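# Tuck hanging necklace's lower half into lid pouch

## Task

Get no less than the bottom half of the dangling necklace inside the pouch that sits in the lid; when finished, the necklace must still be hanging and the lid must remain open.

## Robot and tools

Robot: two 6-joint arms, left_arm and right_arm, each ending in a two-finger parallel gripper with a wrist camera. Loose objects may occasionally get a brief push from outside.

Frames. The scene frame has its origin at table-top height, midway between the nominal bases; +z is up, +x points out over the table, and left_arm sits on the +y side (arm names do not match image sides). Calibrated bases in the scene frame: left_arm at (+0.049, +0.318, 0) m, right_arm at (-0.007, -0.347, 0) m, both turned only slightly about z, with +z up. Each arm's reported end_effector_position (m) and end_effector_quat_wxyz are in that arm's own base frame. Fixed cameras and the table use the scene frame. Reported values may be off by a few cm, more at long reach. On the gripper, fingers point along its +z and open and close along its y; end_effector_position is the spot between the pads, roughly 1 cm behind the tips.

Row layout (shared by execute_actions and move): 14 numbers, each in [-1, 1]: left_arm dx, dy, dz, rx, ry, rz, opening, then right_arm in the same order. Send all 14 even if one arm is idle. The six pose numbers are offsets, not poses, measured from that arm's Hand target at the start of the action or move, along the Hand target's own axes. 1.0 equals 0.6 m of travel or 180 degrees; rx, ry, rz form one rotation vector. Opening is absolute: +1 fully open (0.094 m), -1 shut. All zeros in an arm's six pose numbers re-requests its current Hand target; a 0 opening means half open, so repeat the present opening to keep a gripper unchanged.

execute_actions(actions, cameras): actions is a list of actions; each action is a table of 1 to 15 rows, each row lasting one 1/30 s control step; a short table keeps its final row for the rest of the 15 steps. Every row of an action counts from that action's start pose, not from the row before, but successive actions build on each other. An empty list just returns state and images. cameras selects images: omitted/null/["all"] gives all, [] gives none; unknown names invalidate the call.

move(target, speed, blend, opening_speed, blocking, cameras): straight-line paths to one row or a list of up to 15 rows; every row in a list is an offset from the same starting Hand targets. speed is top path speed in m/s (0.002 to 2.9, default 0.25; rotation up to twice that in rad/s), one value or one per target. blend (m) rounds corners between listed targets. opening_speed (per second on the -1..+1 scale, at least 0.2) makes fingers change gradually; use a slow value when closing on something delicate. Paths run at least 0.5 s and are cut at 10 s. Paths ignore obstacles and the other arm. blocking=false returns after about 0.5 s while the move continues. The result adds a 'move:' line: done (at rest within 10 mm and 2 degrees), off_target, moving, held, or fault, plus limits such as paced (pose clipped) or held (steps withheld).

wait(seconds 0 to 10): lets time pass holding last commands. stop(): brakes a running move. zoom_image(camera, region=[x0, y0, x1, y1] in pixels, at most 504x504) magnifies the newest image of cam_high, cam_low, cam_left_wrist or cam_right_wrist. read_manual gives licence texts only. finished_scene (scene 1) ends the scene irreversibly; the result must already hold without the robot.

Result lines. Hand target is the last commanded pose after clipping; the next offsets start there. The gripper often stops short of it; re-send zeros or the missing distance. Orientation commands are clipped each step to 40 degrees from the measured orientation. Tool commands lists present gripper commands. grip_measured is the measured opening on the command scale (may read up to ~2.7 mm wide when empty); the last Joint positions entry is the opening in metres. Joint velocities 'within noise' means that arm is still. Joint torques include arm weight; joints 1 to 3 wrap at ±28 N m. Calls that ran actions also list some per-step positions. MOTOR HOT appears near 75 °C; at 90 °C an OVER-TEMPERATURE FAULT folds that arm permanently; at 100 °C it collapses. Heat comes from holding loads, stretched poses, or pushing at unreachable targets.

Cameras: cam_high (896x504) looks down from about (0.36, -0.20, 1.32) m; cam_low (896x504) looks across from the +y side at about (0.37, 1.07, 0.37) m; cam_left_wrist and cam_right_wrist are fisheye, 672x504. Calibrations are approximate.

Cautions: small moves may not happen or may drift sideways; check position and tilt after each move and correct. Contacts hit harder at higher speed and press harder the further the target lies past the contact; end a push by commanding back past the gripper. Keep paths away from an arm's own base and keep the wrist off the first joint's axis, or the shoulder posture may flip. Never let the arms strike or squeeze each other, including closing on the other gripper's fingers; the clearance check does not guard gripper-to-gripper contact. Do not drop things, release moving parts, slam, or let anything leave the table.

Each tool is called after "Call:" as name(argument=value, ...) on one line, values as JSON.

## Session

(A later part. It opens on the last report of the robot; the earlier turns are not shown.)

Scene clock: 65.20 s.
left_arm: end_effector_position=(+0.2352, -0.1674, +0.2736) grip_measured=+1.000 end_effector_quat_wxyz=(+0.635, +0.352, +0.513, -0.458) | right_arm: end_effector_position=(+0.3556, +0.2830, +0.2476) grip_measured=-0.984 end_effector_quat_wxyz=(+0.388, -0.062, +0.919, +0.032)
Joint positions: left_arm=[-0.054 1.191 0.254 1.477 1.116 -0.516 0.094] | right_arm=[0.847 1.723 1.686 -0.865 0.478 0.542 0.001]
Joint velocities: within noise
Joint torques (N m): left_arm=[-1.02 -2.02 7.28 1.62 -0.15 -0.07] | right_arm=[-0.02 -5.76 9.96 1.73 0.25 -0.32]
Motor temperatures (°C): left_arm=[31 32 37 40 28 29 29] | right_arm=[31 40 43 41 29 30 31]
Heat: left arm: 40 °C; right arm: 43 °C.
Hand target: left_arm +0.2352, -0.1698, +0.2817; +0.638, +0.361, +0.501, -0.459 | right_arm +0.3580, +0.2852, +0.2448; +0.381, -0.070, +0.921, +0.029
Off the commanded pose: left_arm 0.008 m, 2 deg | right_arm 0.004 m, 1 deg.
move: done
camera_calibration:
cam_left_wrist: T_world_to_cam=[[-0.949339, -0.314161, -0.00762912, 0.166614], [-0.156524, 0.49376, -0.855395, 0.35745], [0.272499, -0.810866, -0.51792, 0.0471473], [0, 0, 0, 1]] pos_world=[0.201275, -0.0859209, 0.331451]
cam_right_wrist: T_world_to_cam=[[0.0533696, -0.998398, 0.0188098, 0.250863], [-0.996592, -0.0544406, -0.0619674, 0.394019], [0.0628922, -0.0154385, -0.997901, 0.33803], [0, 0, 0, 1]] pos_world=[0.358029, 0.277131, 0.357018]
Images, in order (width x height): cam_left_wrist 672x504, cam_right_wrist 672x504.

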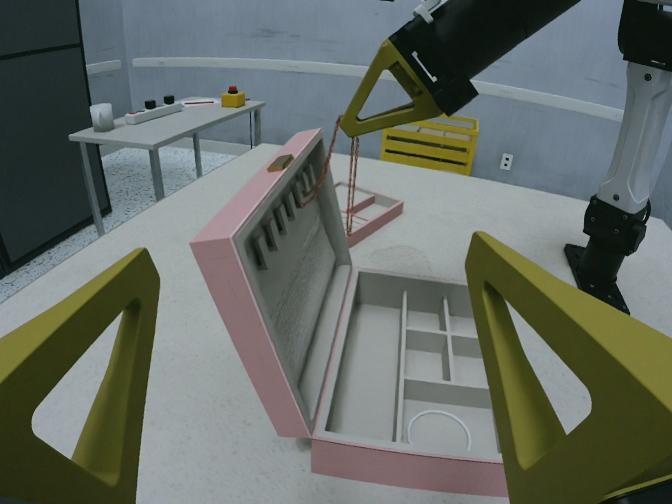

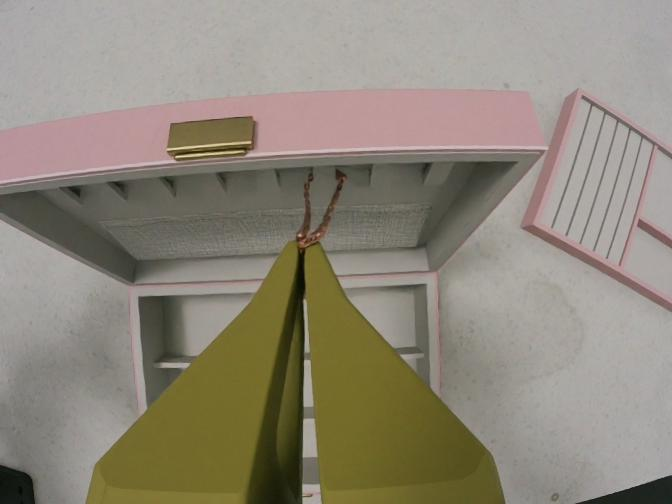

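Call:
execute_actions(actions=[])

Scene clock: 69.63 s.
left_arm: end_effector_position=(+0.2352, -0.1674, +0.2736) grip_measured=+1.000 end_effector_quat_wxyz=(+0.635, +0.352, +0.513, -0.458) | right_arm: end_effector_position=(+0.3554, +0.2829, +0.2474) grip_measured=-0.984 end_effector_quat_wxyz=(+0.388, -0.063, +0.919, +0.032)
Joint positions: left_arm=[-0.054 1.191 0.254 1.477 1.116 -0.516 0.094] | right_arm=[0.847 1.723 1.686 -0.866 0.477 0.542 0.001]
Joint velocities: within noise
Joint torques (N m): left_arm=[-0.99 -2.04 7.42 1.68 -0.15 -0.09] | right_arm=[-0.01 -5.76 9.95 1.67 0.25 -0.32]
Motor temperatures (°C): left_arm=[31 32 37 40 28 29 29] | right_arm=[31 40 43 41 29 30 31]
Heat: left arm: 40 °C; right arm: 43 °C.
Hand target: left_arm +0.2352, -0.1698, +0.2817; +0.638, +0.361, +0.501, -0.459 | right_arm +0.3580, +0.2851, +0.2448; +0.381, -0.070, +0.921, +0.028
Tool commands: left_gripper/opening=+1.0 right_gripper/opening=-1.0
Off the commanded pose: left_arm 0.008 m, 2 deg | right_arm 0.004 m, 1 deg.
camera_calibration:
cam_left_wrist: T_world_to_cam=[[-0.949339, -0.314161, -0.00762912, 0.166614], [-0.156524, 0.49376, -0.855395, 0.35745], [0.272499, -0.810866, -0.51792, 0.0471473], [0, 0, 0, 1]] pos_world=[0.201275, -0.0859209, 0.331451]
cam_right_wrist: T_world_to_cam=[[0.0539502, -0.99835, 0.0196843, 0.250341], [-0.996617, -0.0550596, -0.0610157, 0.393759], [0.0619988, -0.0163259, -0.997943, 0.338517], [0, 0, 0, 1]] pos_world=[0.357933, 0.277135, 0.356919]

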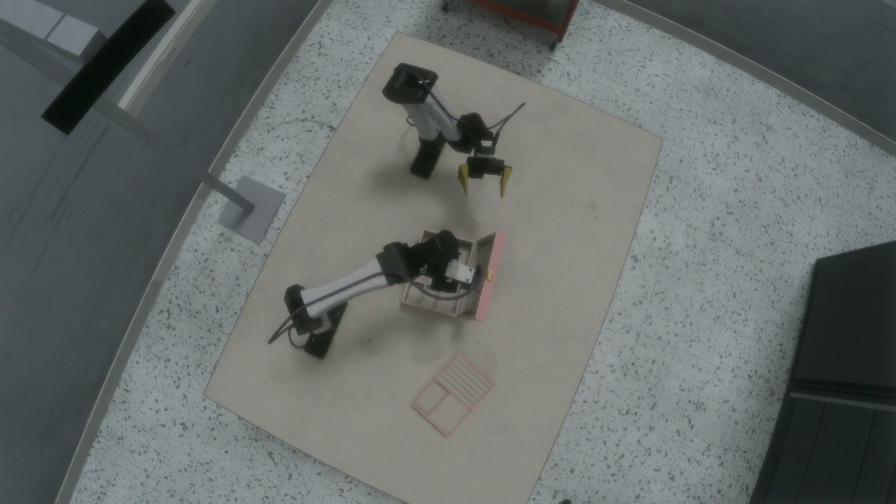

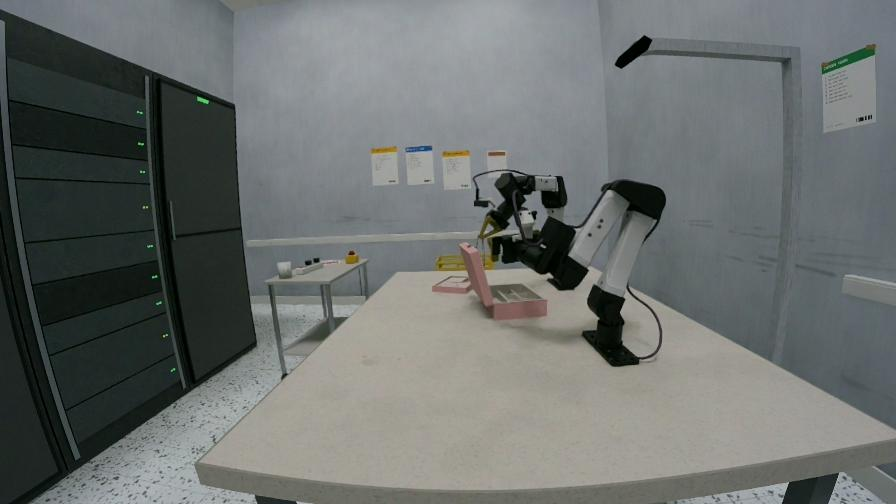

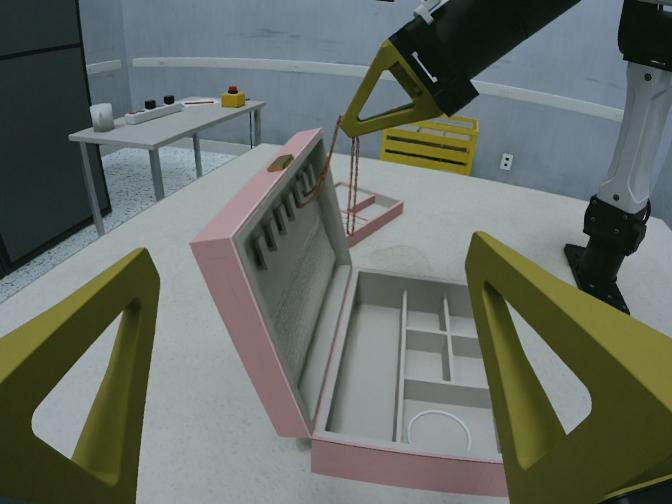

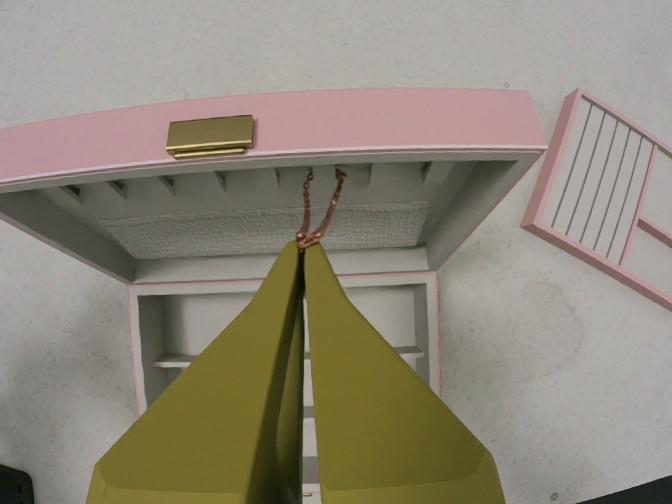

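Call:
zoom_image(camera="cam_left_wrist", region=[270, 80, 430, 260])

Call:
zoom_image(camera="cam_right_wrist", region=[240, 140, 400, 300])

Scaled by 2.800 from the camera's 672x504 image, which has a finer 960x720 frame.

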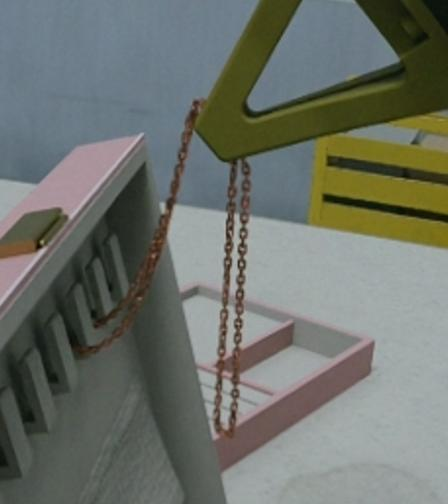

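Scaled by 3.150 from the camera's 672x504 image, which has a finer 960x720 frame.

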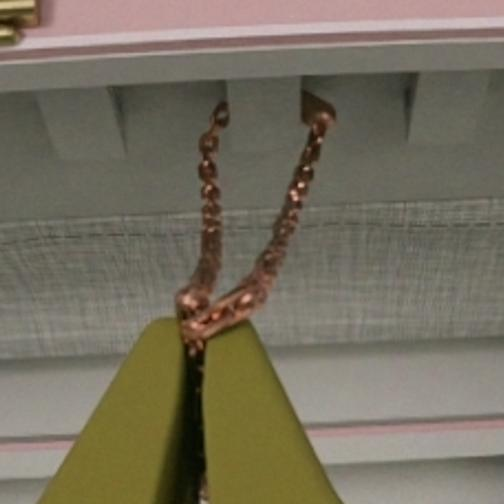

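Call:
move(target=[0,0,0,0,0,0,1, 0,0,0,0.02181,-0.02181,-0.49967,-1], speed=0.2)

Scene clock: 75.73 s.
left_arm: end_effector_position=(+0.2352, -0.1674, +0.2736) grip_measured=+1.000 end_effector_quat_wxyz=(+0.635, +0.352, +0.513, -0.458) | right_arm: end_effector_position=(+0.3616, +0.2880, +0.2320) grip_measured=-0.984 end_effector_quat_wxyz=(-0.306, +0.691, -0.596, +0.272)
Joint positions: left_arm=[-0.054 1.191 0.254 1.477 1.116 -0.516 0.094] | right_arm=[0.858 1.723 1.596 -0.744 0.518 -1.053 0.001]
Joint velocities: within noise
Joint torques (N m): left_arm=[-0.76 -1.96 7.39 1.64 -0.16 -0.1] | right_arm=[0.59 -10.21 6.89 1.95 0.33 -0.28]
Motor temperatures (°C): left_arm=[31 32 37 40 28 29 29] | right_arm=[31 41 43 41 29 30 31]
Heat: left arm: 40 °C; right arm: 43 °C.
Hand target: left_arm +0.2352, -0.1698, +0.2817; +0.638, +0.361, +0.501, -0.459 | right_arm +0.3580, +0.2852, +0.2448; -0.320, +0.688, -0.590, +0.275
Off the commanded pose: left_arm 0.008 m, 2 deg | right_arm 0.014 m, 2 deg.
move: off_target (right_arm)
camera_calibration:
cam_left_wrist: T_world_to_cam=[[-0.949339, -0.314161, -0.00762912, 0.166614], [-0.156524, 0.49376, -0.855395, 0.35745], [0.272499, -0.810866, -0.51792, 0.0471473], [0, 0, 0, 1]] pos_world=[0.201275, -0.0859209, 0.331451]
cam_right_wrist: T_world_to_cam=[[0.598439, 0.0544771, 0.799314, -0.425556], [-0.446686, -0.805539, 0.389331, 0.312043], [0.665088, -0.590033, -0.457732, 0.144567], [0, 0, 0, 1]] pos_world=[0.297905, 0.359845, 0.284837]

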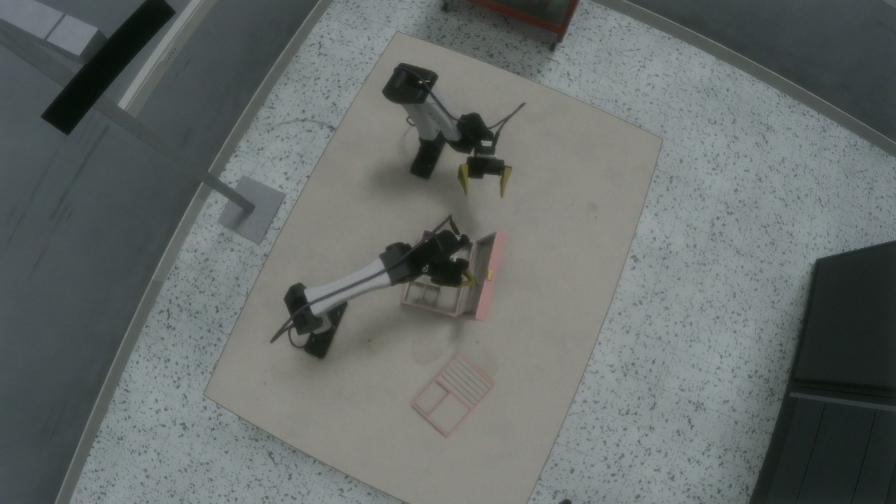

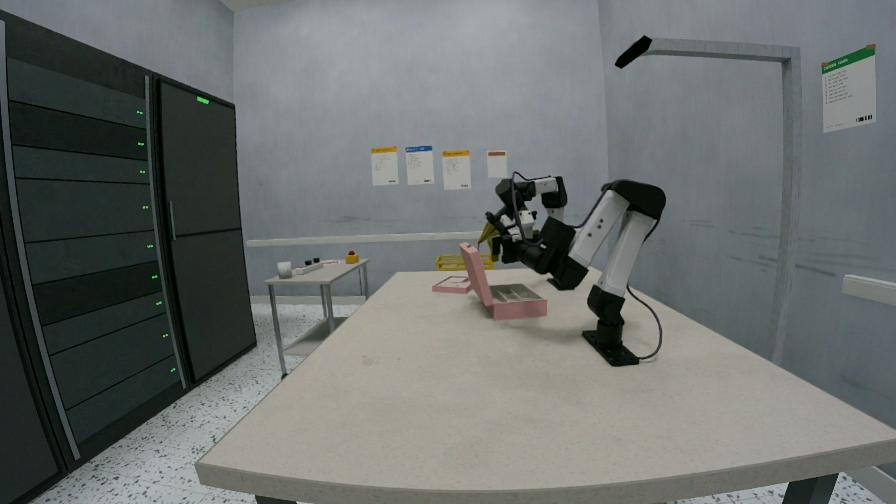

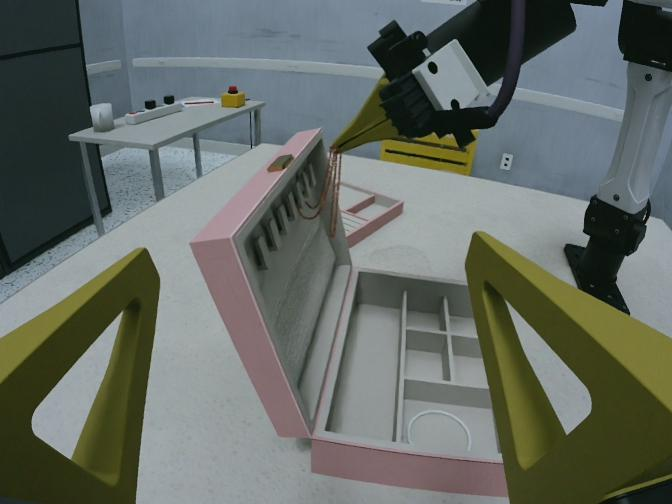

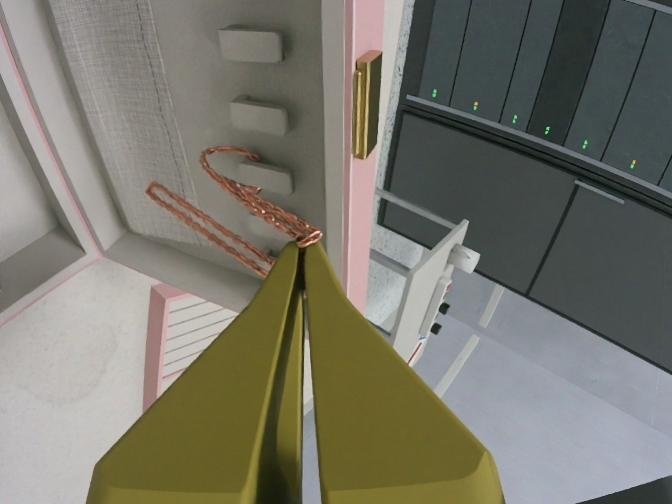

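Call:
zoom_image(camera="cam_right_wrist", region=[120, 100, 360, 320])

Call:
zoom_image(camera="cam_left_wrist", region=[240, 100, 420, 260])

Scaled by 2.100 from the camera's 672x504 image, which has a finer 960x720 frame.

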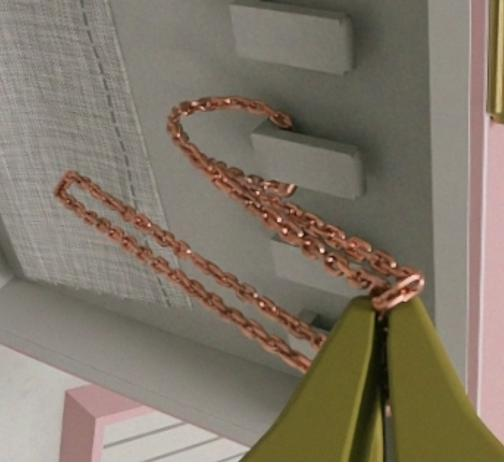

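Scaled by 2.800 from the camera's 672x504 image, which has a finer 960x720 frame.

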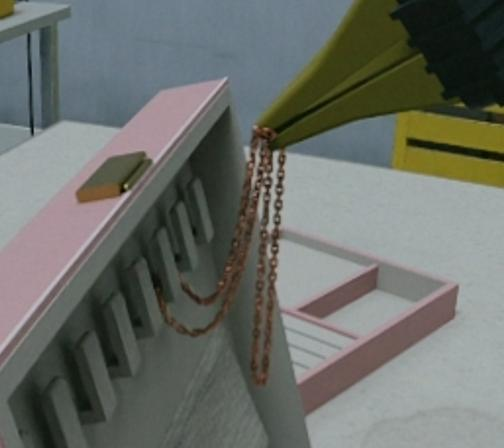

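Call:
move(target=[0,0,0,0,0,0,1, 0.0140,0.0042,0.0205,-0.10242,-0.05331,-0.30238,-1], speed=0.2, cameras=["cam_left_wrist","cam_right_wrist"])

Scene clock: 89.90 s.
left_arm: end_effector_position=(+0.2351, -0.1674, +0.2736) grip_measured=+1.000 end_effector_quat_wxyz=(+0.635, +0.353, +0.513, -0.458) | right_arm: end_effector_position=(+0.3651, +0.2766, +0.2407) grip_measured=-0.984 end_effector_quat_wxyz=(-0.103, +0.936, -0.226, +0.249)
Joint positions: left_arm=[-0.054 1.191 0.254 1.477 1.116 -0.516 0.094] | right_arm=[0.759 1.938 2.08 -1.25 0.299 -1.98 0.001]
Joint velocities: within noise
Joint torques (N m): left_arm=[-0.79 -1.96 7.24 1.62 -0.16 -0.06] | right_arm=[-0.03 -6.64 9.03 1.23 0.09 -0.31]
Motor temperatures (°C): left_arm=[31 32 37 41 28 29 29] | right_arm=[31 45 43 41 29 30 31]
Heat: left arm: 41 °C; right arm: 45 °C.
Hand target: left_arm +0.2352, -0.1698, +0.2817; +0.638, +0.361, +0.501, -0.459 | right_arm +0.3670, +0.2780, +0.2352; -0.096, +0.941, -0.220, +0.240
Off the commanded pose: left_arm 0.008 m, 2 deg | right_arm 0.006 m, 2 deg.
move: done
camera_calibration:
cam_left_wrist: T_world_to_cam=[[-0.94933, -0.31418, -0.00797035, 0.166724], [-0.156224, 0.493751, -0.855455, 0.357409], [0.272702, -0.810864, -0.517815, 0.0470714], [0, 0, 0, 1]] pos_world=[0.201276, -0.0859209, 0.33145]
cam_right_wrist: T_world_to_cam=[[0.357935, 0.848151, 0.390541, -0.467296], [0.196934, -0.477415, 0.856325, -0.137107], [0.912743, -0.229598, -0.337913, -0.0793874], [0, 0, 0, 1]] pos_world=[0.266723, 0.312654, 0.27308]
Images, in order (width x height): cam_left_wrist 672x504, cam_right_wrist 672x504.

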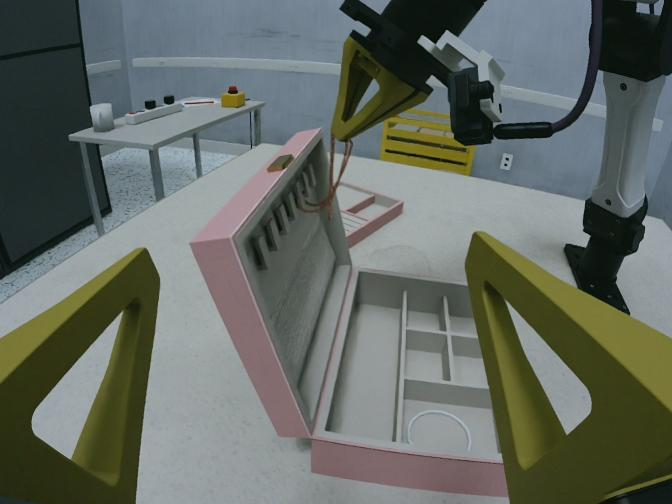

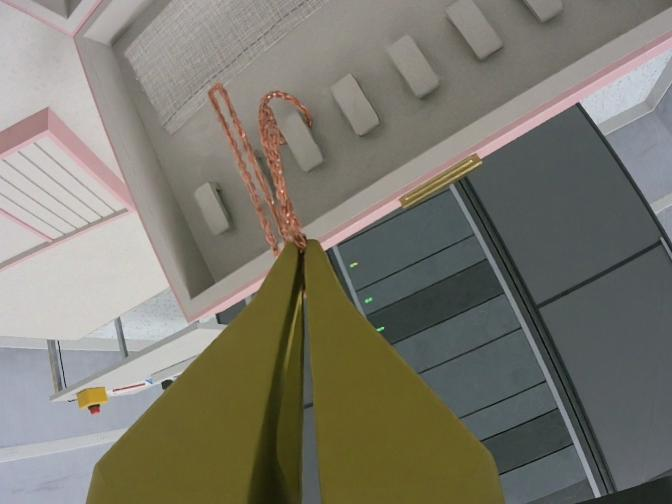

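Call:
zoom_image(camera="cam_right_wrist", region=[100, 0, 360, 260])

Call:
zoom_image(camera="cam_left_wrist", region=[240, 110, 400, 250])

Scaled by 1.938 from the camera's 672x504 image, which has a finer 960x720 frame.

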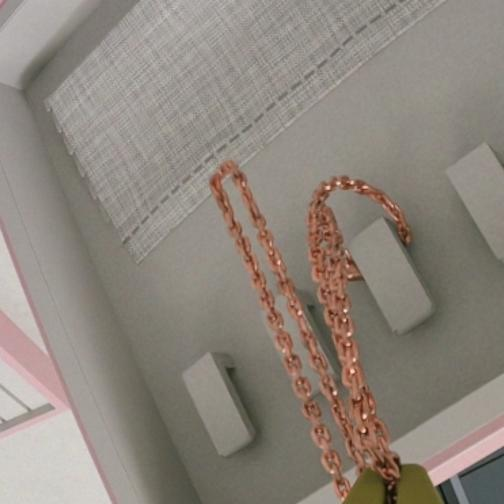

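Scaled by 3.150 from the camera's 672x504 image, which has a finer 960x720 frame.

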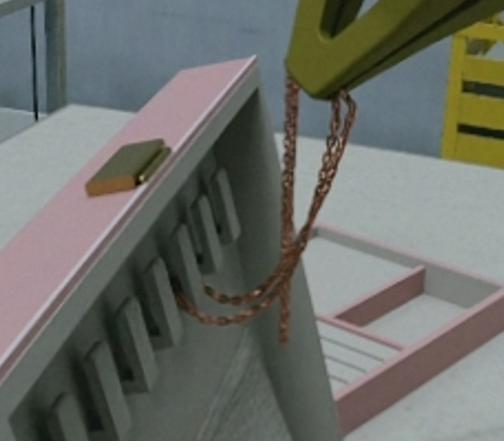

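Call:
move(target=[0,0,0,0,0,0,1, 0.01057,-0.00662,0.03355,0,0,0,-1], speed=0.08, cameras=["cam_left_wrist","cam_right_wrist"])

Call:
zoom_image(camera="cam_right_wrist", region=[100, 0, 380, 280])

Call:
zoom_image(camera="cam_left_wrist", region=[240, 110, 400, 270])

Scene clock: 91.53 s.
left_arm: end_effector_position=(+0.2351, -0.1674, +0.2736) grip_measured=+1.000 end_effector_quat_wxyz=(+0.635, +0.353, +0.513, -0.458) | right_arm: end_effector_position=(+0.3781, +0.2756, +0.2245) grip_measured=-0.984 end_effector_quat_wxyz=(-0.092, +0.939, -0.225, +0.242)
Joint positions: left_arm=[-0.054 1.191 0.254 1.477 1.116 -0.516 0.094] | right_arm=[0.735 1.979 2.08 -1.227 0.289 -2.003 0.001]
Joint velocities: within noise
Joint torques (N m): left_arm=[-0.94 -2.14 7.15 1.66 -0.17 -0.05] | right_arm=[-0.02 -7.15 8.96 1.49 0.06 -0.32]
Motor temperatures (°C): left_arm=[31 31 37 41 28 29 29] | right_arm=[31 45 43 41 29 30 31]
Heat: left arm: 41 °C; right arm: 45 °C.
Hand target: left_arm +0.2352, -0.1698, +0.2817; +0.638, +0.361, +0.501, -0.459 | right_arm +0.3833, +0.2802, +0.2213; -0.096, +0.941, -0.220, +0.240
Off the commanded pose: left_arm 0.008 m, 2 deg | right_arm 0.008 m, 1 deg.
move: done
camera_calibration:
cam_left_wrist: T_world_to_cam=[[-0.94933, -0.31418, -0.00797035, 0.166724], [-0.156224, 0.493751, -0.855455, 0.357409], [0.272702, -0.810864, -0.517815, 0.0470714], [0, 0, 0, 1]] pos_world=[0.201276, -0.0859209, 0.33145]
cam_right_wrist: T_world_to_cam=[[0.365013, 0.854512, 0.36956, -0.464557], [0.21179, -0.462754, 0.860816, -0.136995], [0.906593, -0.23594, -0.349888, -0.0902021], [0, 0, 0, 1]] pos_world=[0.28036, 0.312292, 0.258049]
Images, in order (width x height): cam_left_wrist 672x504, cam_right_wrist 672x504.

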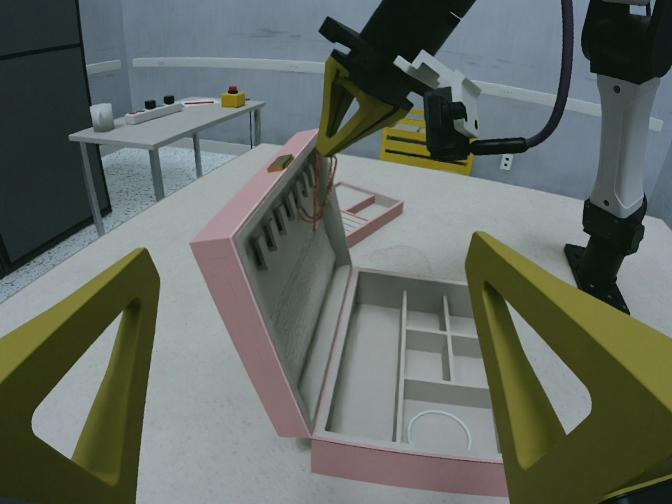

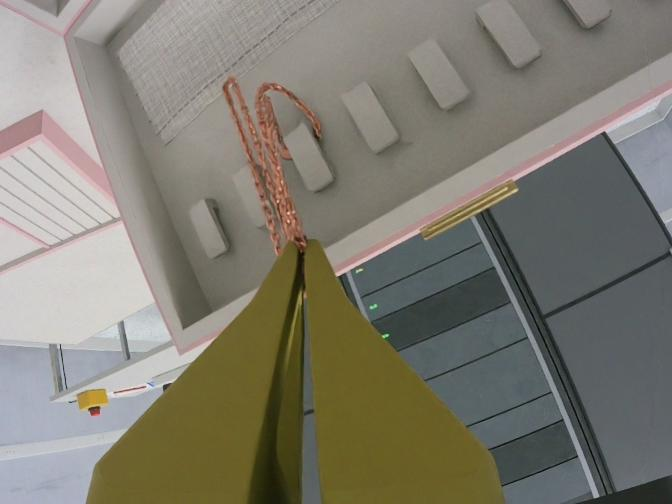

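Scaled by 1.800 from the camera's 672x504 image, which has a finer 960x720 frame.

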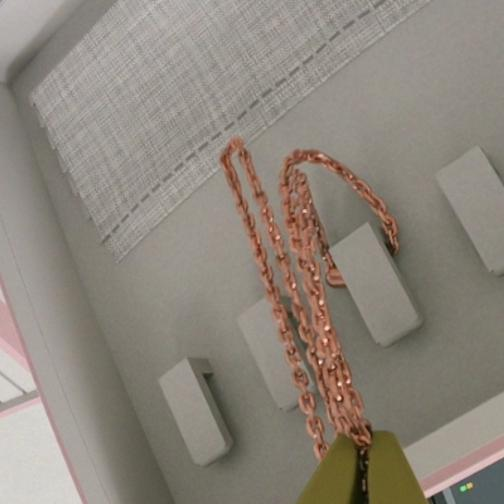

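Scaled by 3.150 from the camera's 672x504 image, which has a finer 960x720 frame.

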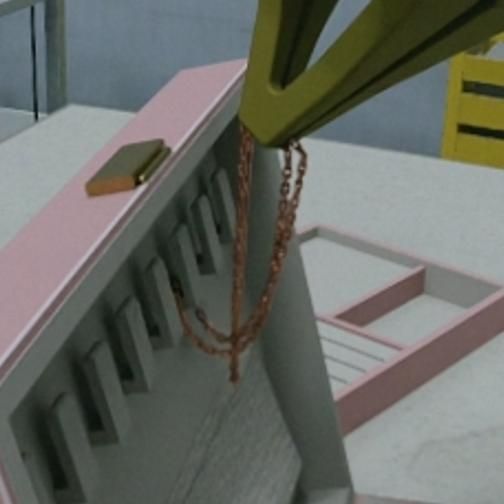

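Call:
move(target=[0,0,0,0,0,0,1, 0,0,0,0,0,0,-1], speed=0.1, cameras=[])

Scene clock: 92.87 s.
left_arm: end_effector_position=(+0.2351, -0.1674, +0.2736) grip_measured=+1.000 end_effector_quat_wxyz=(+0.635, +0.353, +0.513, -0.458) | right_arm: end_effector_position=(+0.3783, +0.2759, +0.2247) grip_measured=-0.984 end_effector_quat_wxyz=(-0.093, +0.939, -0.225, +0.243)
Joint positions: left_arm=[-0.054 1.191 0.254 1.477 1.116 -0.516 0.094] | right_arm=[0.735 1.979 2.08 -1.225 0.289 -2.003 0.001]
Joint velocities: within noise
Joint torques (N m): left_arm=[-0.85 -2.37 7.38 1.65 -0.19 -0.12] | right_arm=[-0.01 -7.16 8.95 1.45 0.08 -0.3]
Motor temperatures (°C): left_arm=[31 31 37 41 28 29 29] | right_arm=[31 44 43 41 29 30 31]
Heat: left arm: 41 °C; right arm: 44 °C.
Hand target: left_arm +0.2352, -0.1698, +0.2817; +0.638, +0.361, +0.501, -0.459 | right_arm +0.3833, +0.2803, +0.2213; -0.096, +0.941, -0.220, +0.240
Off the commanded pose: left_arm 0.008 m, 2 deg | right_arm 0.007 m, 1 deg.
move: done
No camera images: "cameras" was empty.

Call:
move(target=[[0,0,0,0,0,0,1, -0.01217,0.00855,-0.0292,0,0,0,-1],[0,0,0,0,0,0,1, 0.00462,-0.00323,0.0019,0,0,0,-1],[0,0,0,0,0,0,1, -0.00188,0.00132,0.01562,0,0,0,-1]], speed=[0.15,0.12,0.06], cameras=["cam_left_wrist","cam_right_wrist"])

Call:
zoom_image(camera="cam_right_wrist", region=[100, 0, 380, 280])

Call:
zoom_image(camera="cam_left_wrist", region=[240, 110, 400, 270])

Scene clock: 94.47 s.
left_arm: end_effector_position=(+0.2351, -0.1674, +0.2736) grip_measured=+1.000 end_effector_quat_wxyz=(+0.635, +0.353, +0.513, -0.458) | right_arm: end_effector_position=(+0.3852, +0.2786, +0.2227) grip_measured=-0.984 end_effector_quat_wxyz=(-0.101, +0.937, -0.226, +0.248)
Joint positions: left_arm=[-0.054 1.191 0.254 1.477 1.116 -0.516 0.094] | right_arm=[0.728 1.986 2.073 -1.19 0.286 -2.007 0.001]
Joint velocities: within noise
Joint torques (N m): left_arm=[-0.87 -2 7.2 1.63 -0.16 -0.1] | right_arm=[0.12 -7.69 6.32 1.55 0.07 -0.31]
Motor temperatures (°C): left_arm=[31 31 37 41 28 29 29] | right_arm=[31 44 43 41 29 30 31]
Heat: left arm: 41 °C; right arm: 44 °C.
Hand target: left_arm +0.2352, -0.1698, +0.2817; +0.638, +0.361, +0.501, -0.459 | right_arm +0.3868, +0.2808, +0.2126; -0.096, +0.941, -0.220, +0.240
Off the commanded pose: left_arm 0.008 m, 2 deg | right_arm 0.011 m, 1 deg.
move: off_target (right_arm)
camera_calibration:
cam_left_wrist: T_world_to_cam=[[-0.94933, -0.31418, -0.00797035, 0.166724], [-0.156224, 0.493751, -0.855455, 0.357409], [0.272702, -0.810864, -0.517815, 0.0470714], [0, 0, 0, 1]] pos_world=[0.201276, -0.0859209, 0.33145]
cam_right_wrist: T_world_to_cam=[[0.360282, 0.848497, 0.38762, -0.469566], [0.19821, -0.475667, 0.857003, -0.125924], [0.911543, -0.231932, -0.339555, -0.102018], [0, 0, 0, 1]] pos_world=[0.287129, 0.314867, 0.25529]
Images, in order (width x height): cam_left_wrist 672x504, cam_right_wrist 672x504.

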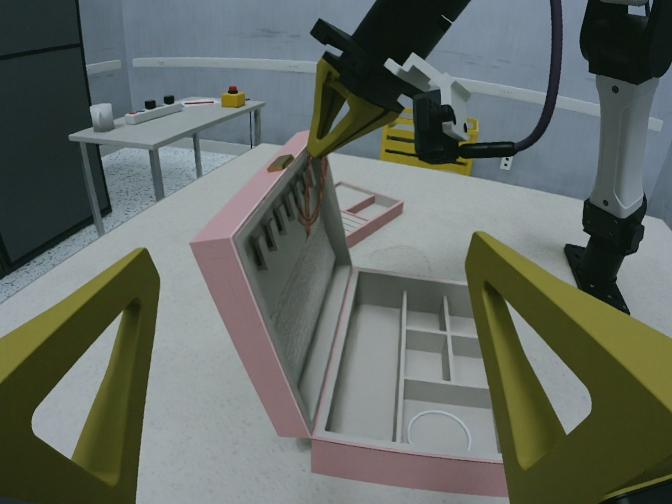

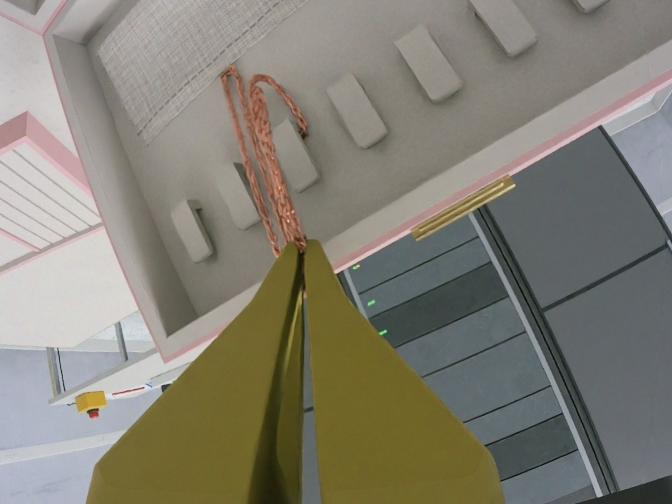

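Scaled by 1.800 from the camera's 672x504 image, which has a finer 960x720 frame.

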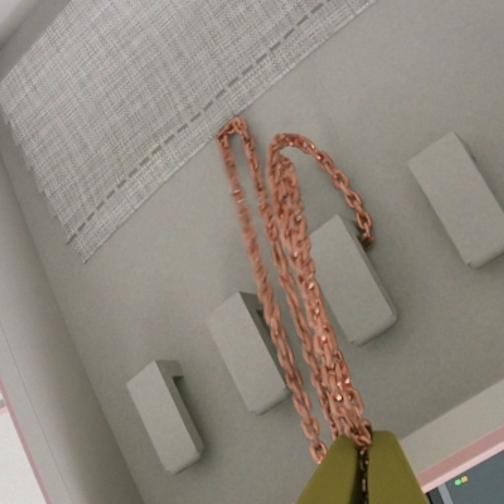

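Scaled by 3.150 from the camera's 672x504 image, which has a finer 960x720 frame.

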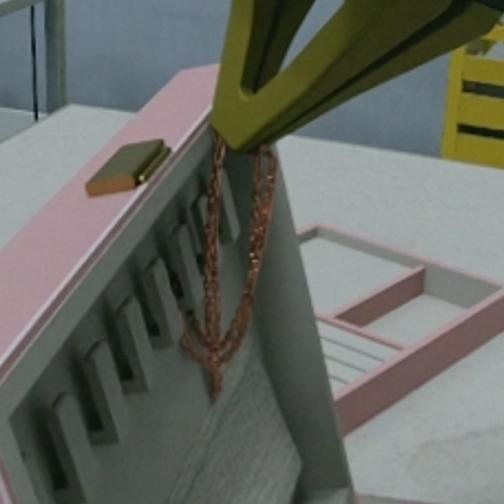

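Call:
zoom_image(camera="cam_right_wrist", region=[270, 150, 470, 300])

Call:
zoom_image(camera="cam_right_wrist", region=[180, 30, 280, 110])

Scaled by 2.520 from the camera's 672x504 image, which has a finer 960x720 frame.

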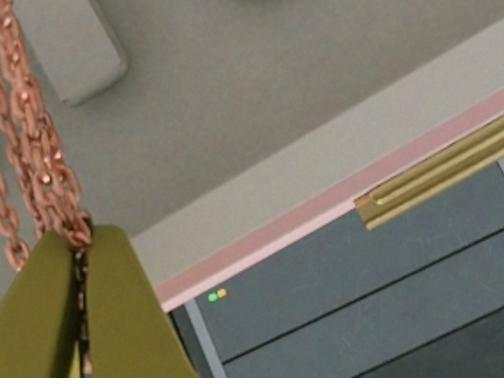

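Scaled by 5.040 from the camera's 672x504 image, which has a finer 960x720 frame.

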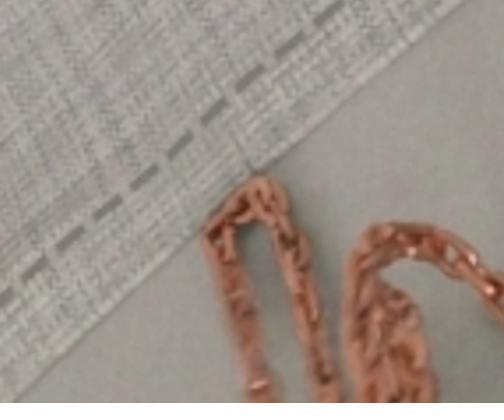

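Call:
move(target=[0,0,0,0,0,0,1, -0.00575,0.00403,0.00383,0,0,0,-1], speed=0.08, cameras=["cam_left_wrist","cam_right_wrist"])

Call:
zoom_image(camera="cam_right_wrist", region=[180, 30, 280, 110])

Call:
zoom_image(camera="cam_left_wrist", region=[270, 120, 370, 250])

Scene clock: 98.97 s.
left_arm: end_effector_position=(+0.2351, -0.1674, +0.2736) grip_measured=+1.000 end_effector_quat_wxyz=(+0.635, +0.353, +0.513, -0.458) | right_arm: end_effector_position=(+0.3850, +0.2784, +0.2121) grip_measured=-0.984 end_effector_quat_wxyz=(-0.095, +0.938, -0.225, +0.244)
Joint positions: left_arm=[-0.054 1.191 0.254 1.477 1.116 -0.516 0.094] | right_arm=[0.728 1.986 2.035 -1.168 0.286 -2.008 0.001]
Joint velocities: within noise
Joint torques (N m): left_arm=[-1.01 -2.11 7.35 1.62 -0.17 -0.08] | right_arm=[0.38 -8.9 6.3 1.49 0.1 -0.26]
Motor temperatures (°C): left_arm=[31 31 37 41 28 29 29] | right_arm=[31 45 43 41 29 30 32]
Heat: left arm: 41 °C; right arm: 45 °C.
Hand target: left_arm +0.2352, -0.1698, +0.2817; +0.638, +0.361, +0.501, -0.459 | right_arm +0.3843, +0.2803, +0.2083; -0.096, +0.941, -0.220, +0.240
Off the commanded pose: left_arm 0.008 m, 2 deg | right_arm 0.004 m, 1 deg.
move: done
camera_calibration:
cam_left_wrist: T_world_to_cam=[[-0.94933, -0.31418, -0.00797035, 0.166724], [-0.156224, 0.493751, -0.855455, 0.357409], [0.272702, -0.810864, -0.517815, 0.0470714], [0, 0, 0, 1]] pos_world=[0.201276, -0.0859209, 0.33145]
cam_right_wrist: T_world_to_cam=[[0.364184, 0.852399, 0.375214, -0.46516], [0.208094, -0.467172, 0.85933, -0.123512], [0.907782, -0.234874, -0.347515, -0.101398], [0, 0, 0, 1]] pos_world=[0.287153, 0.314985, 0.245435]
Images, in order (width x height): cam_left_wrist 672x504, cam_right_wrist 672x504.

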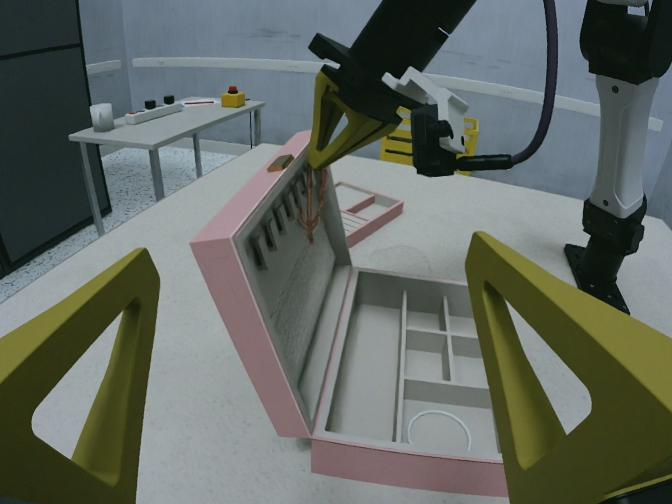

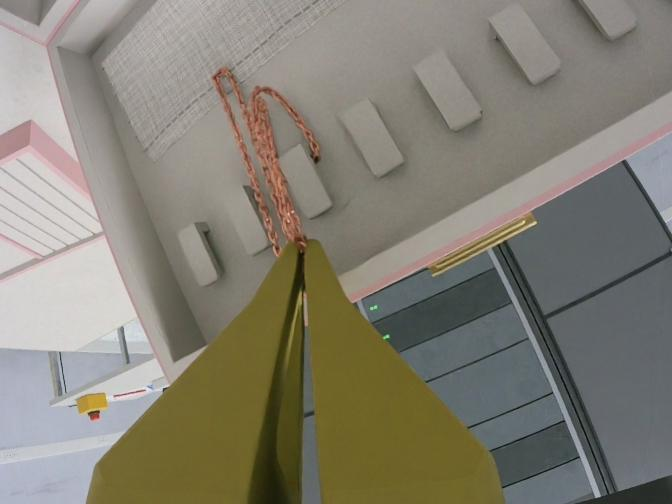

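Scaled by 5.040 from the camera's 672x504 image, which has a finer 960x720 frame.

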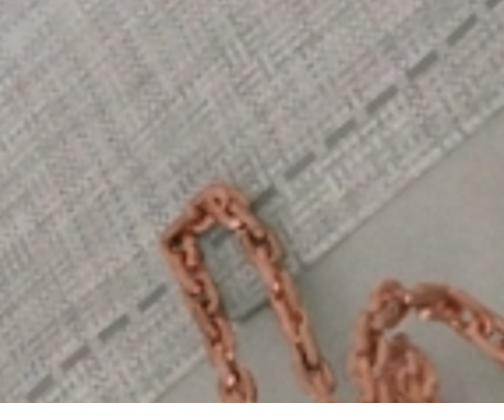

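Scaled by 3.877 from the camera's 672x504 image, which has a finer 960x720 frame.

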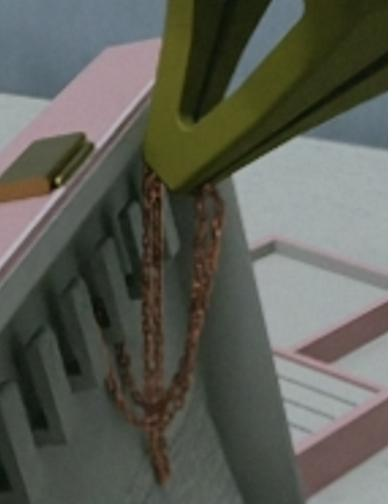

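Call:
zoom_image(camera="cam_right_wrist", region=[90, 0, 250, 170])

Call:
zoom_image(camera="cam_right_wrist", region=[220, 0, 380, 120])

Call:
zoom_image(camera="cam_left_wrist", region=[240, 190, 360, 400])

Scaled by 2.965 from the camera's 672x504 image, which has a finer 960x720 frame.

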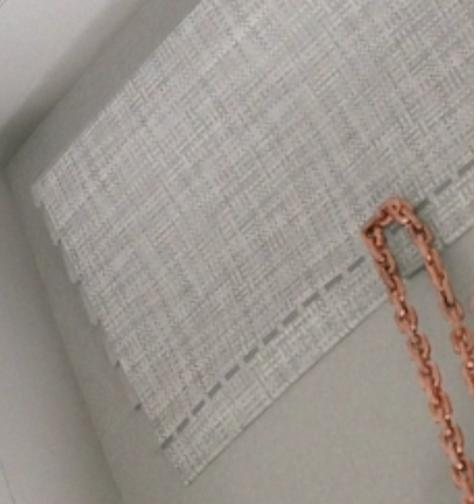

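Scaled by 3.150 from the camera's 672x504 image, which has a finer 960x720 frame.

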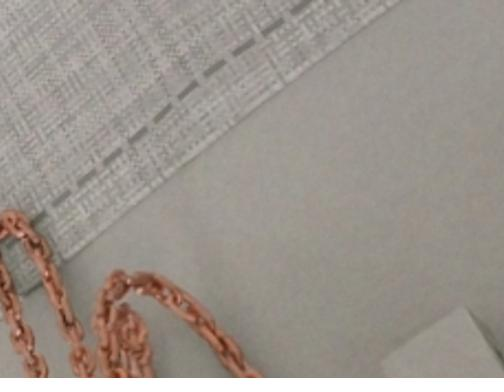

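Scaled by 2.400 from the camera's 672x504 image, which has a finer 960x720 frame.

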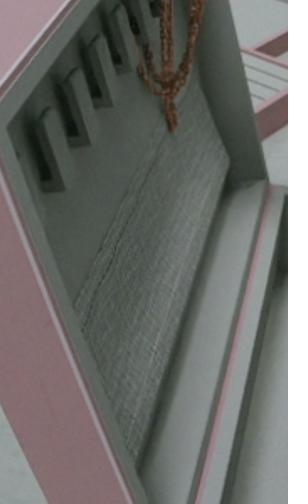

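Call:
zoom_image(camera="cam_right_wrist", region=[200, 60, 250, 105])

Call:
zoom_image(camera="cam_left_wrist", region=[285, 200, 335, 260])

Scaled by 10.080 from the camera's 672x504 image, which has a finer 960x720 frame.

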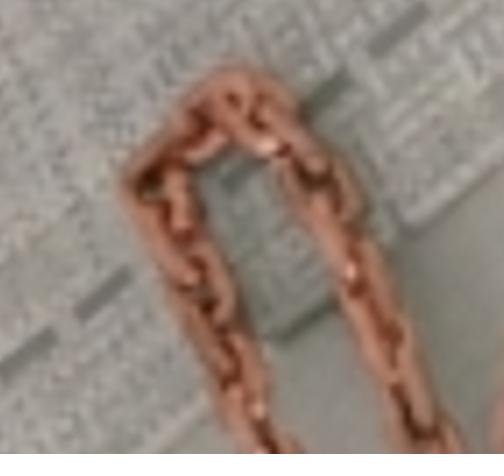

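Scaled by 8.400 from the camera's 672x504 image, which has a finer 960x720 frame.

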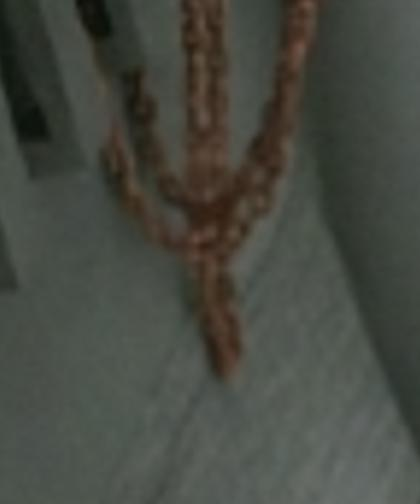

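Call:
zoom_image(camera="cam_left_wrist", region=[285, 115, 345, 185])

Call:
zoom_image(camera="cam_right_wrist", region=[260, 215, 360, 305])

Scaled by 7.200 from the camera's 672x504 image, which has a finer 960x720 frame.

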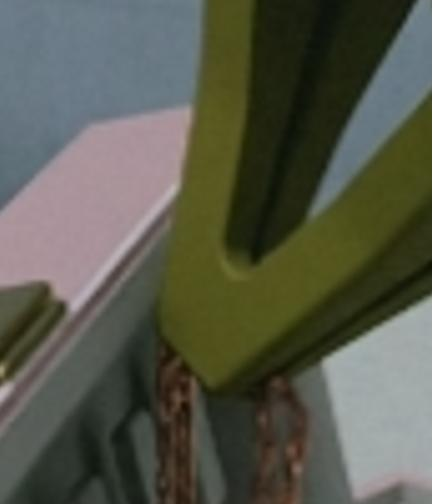

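Scaled by 5.040 from the camera's 672x504 image, which has a finer 960x720 frame.

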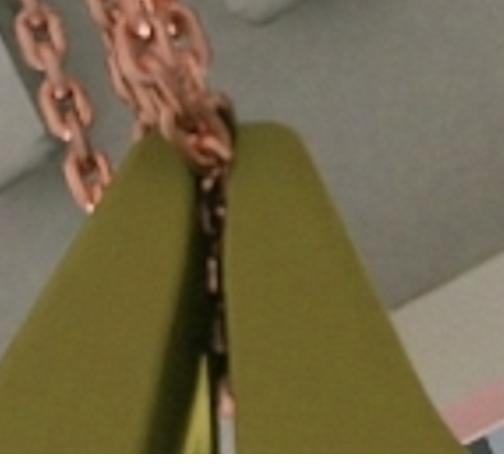

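Call:
move(target=[[0,0,0,0,0,0,1, -0.0004,0.0003,-0.05745,0,0,0,-1],[0,0,0,0,0,0,1, 0.01747,-0.01224,-0.01694,0,0,0,-1]], speed=[0.2,0.12], cameras=["cam_left_wrist","cam_right_wrist"])

Call:
zoom_image(camera="cam_right_wrist", region=[190, 50, 270, 122])

Call:
zoom_image(camera="cam_left_wrist", region=[285, 105, 345, 175])

Scene clock: 116.60 s.
left_arm: end_effector_position=(+0.2351, -0.1674, +0.2736) grip_measured=+1.000 end_effector_quat_wxyz=(+0.635, +0.353, +0.513, -0.458) | right_arm: end_effector_position=(+0.3873, +0.2771, +0.2270) grip_measured=-0.984 end_effector_quat_wxyz=(-0.095, +0.938, -0.226, +0.245)
Joint positions: left_arm=[-0.054 1.191 0.254 1.477 1.116 -0.516 0.094] | right_arm=[0.723 2.013 2.135 -1.238 0.285 -2.012 0.001]
Joint velocities: within noise
Joint torques (N m): left_arm=[-0.91 -2.04 7.28 1.63 -0.12 -0.09] | right_arm=[0.23 -7.31 9.25 1.36 0.06 -0.32]
Motor temperatures (°C): left_arm=[31 31 38 41 28 29 29] | right_arm=[31 47 43 41 29 30 32]
Heat: left arm: 41 °C; right arm: 47 °C.
Hand target: left_arm +0.2351, -0.1698, +0.2817; +0.638, +0.362, +0.501, -0.459 | right_arm +0.3903, +0.2812, +0.2236; -0.096, +0.941, -0.220, +0.240
Off the commanded pose: left_arm 0.008 m, 2 deg | right_arm 0.006 m, 1 deg.
move: done
camera_calibration:
cam_left_wrist: T_world_to_cam=[[-0.949447, -0.313823, -0.00804448, 0.166708], [-0.156038, 0.494006, -0.855342, 0.357339], [0.2724, -0.810847, -0.518001, 0.0472231], [0, 0, 0, 1]] pos_world=[0.201175, -0.0859202, 0.33145]
cam_right_wrist: T_world_to_cam=[[0.365038, 0.851408, 0.376633, -0.470919], [0.205599, -0.468285, 0.859325, -0.136073], [0.908007, -0.236251, -0.34599, -0.0987549], [0, 0, 0, 1]] pos_world=[0.28955, 0.313892, 0.260126]
Images, in order (width x height): cam_left_wrist 672x504, cam_right_wrist 672x504.

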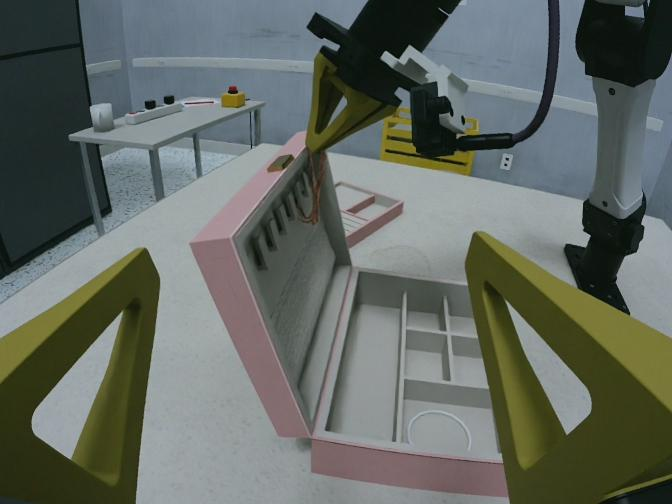

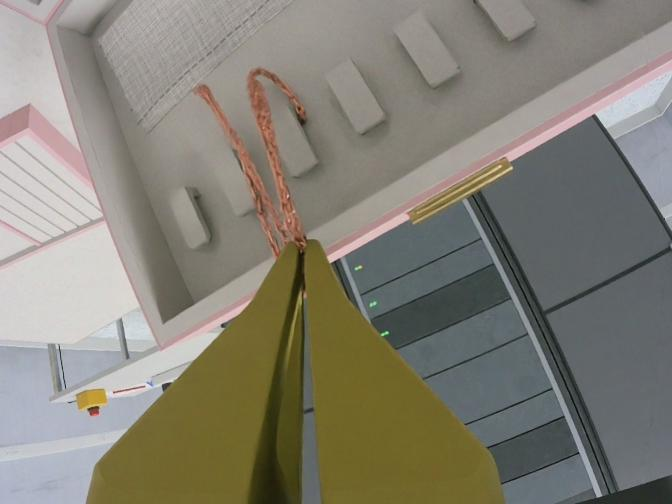

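Scaled by 6.300 from the camera's 672x504 image, which has a finer 960x720 frame.

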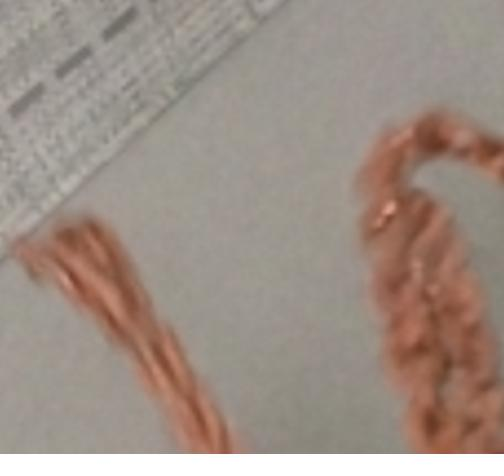

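Scaled by 7.200 from the camera's 672x504 image, which has a finer 960x720 frame.

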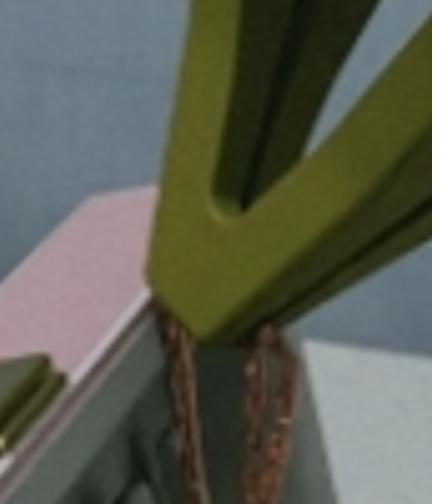

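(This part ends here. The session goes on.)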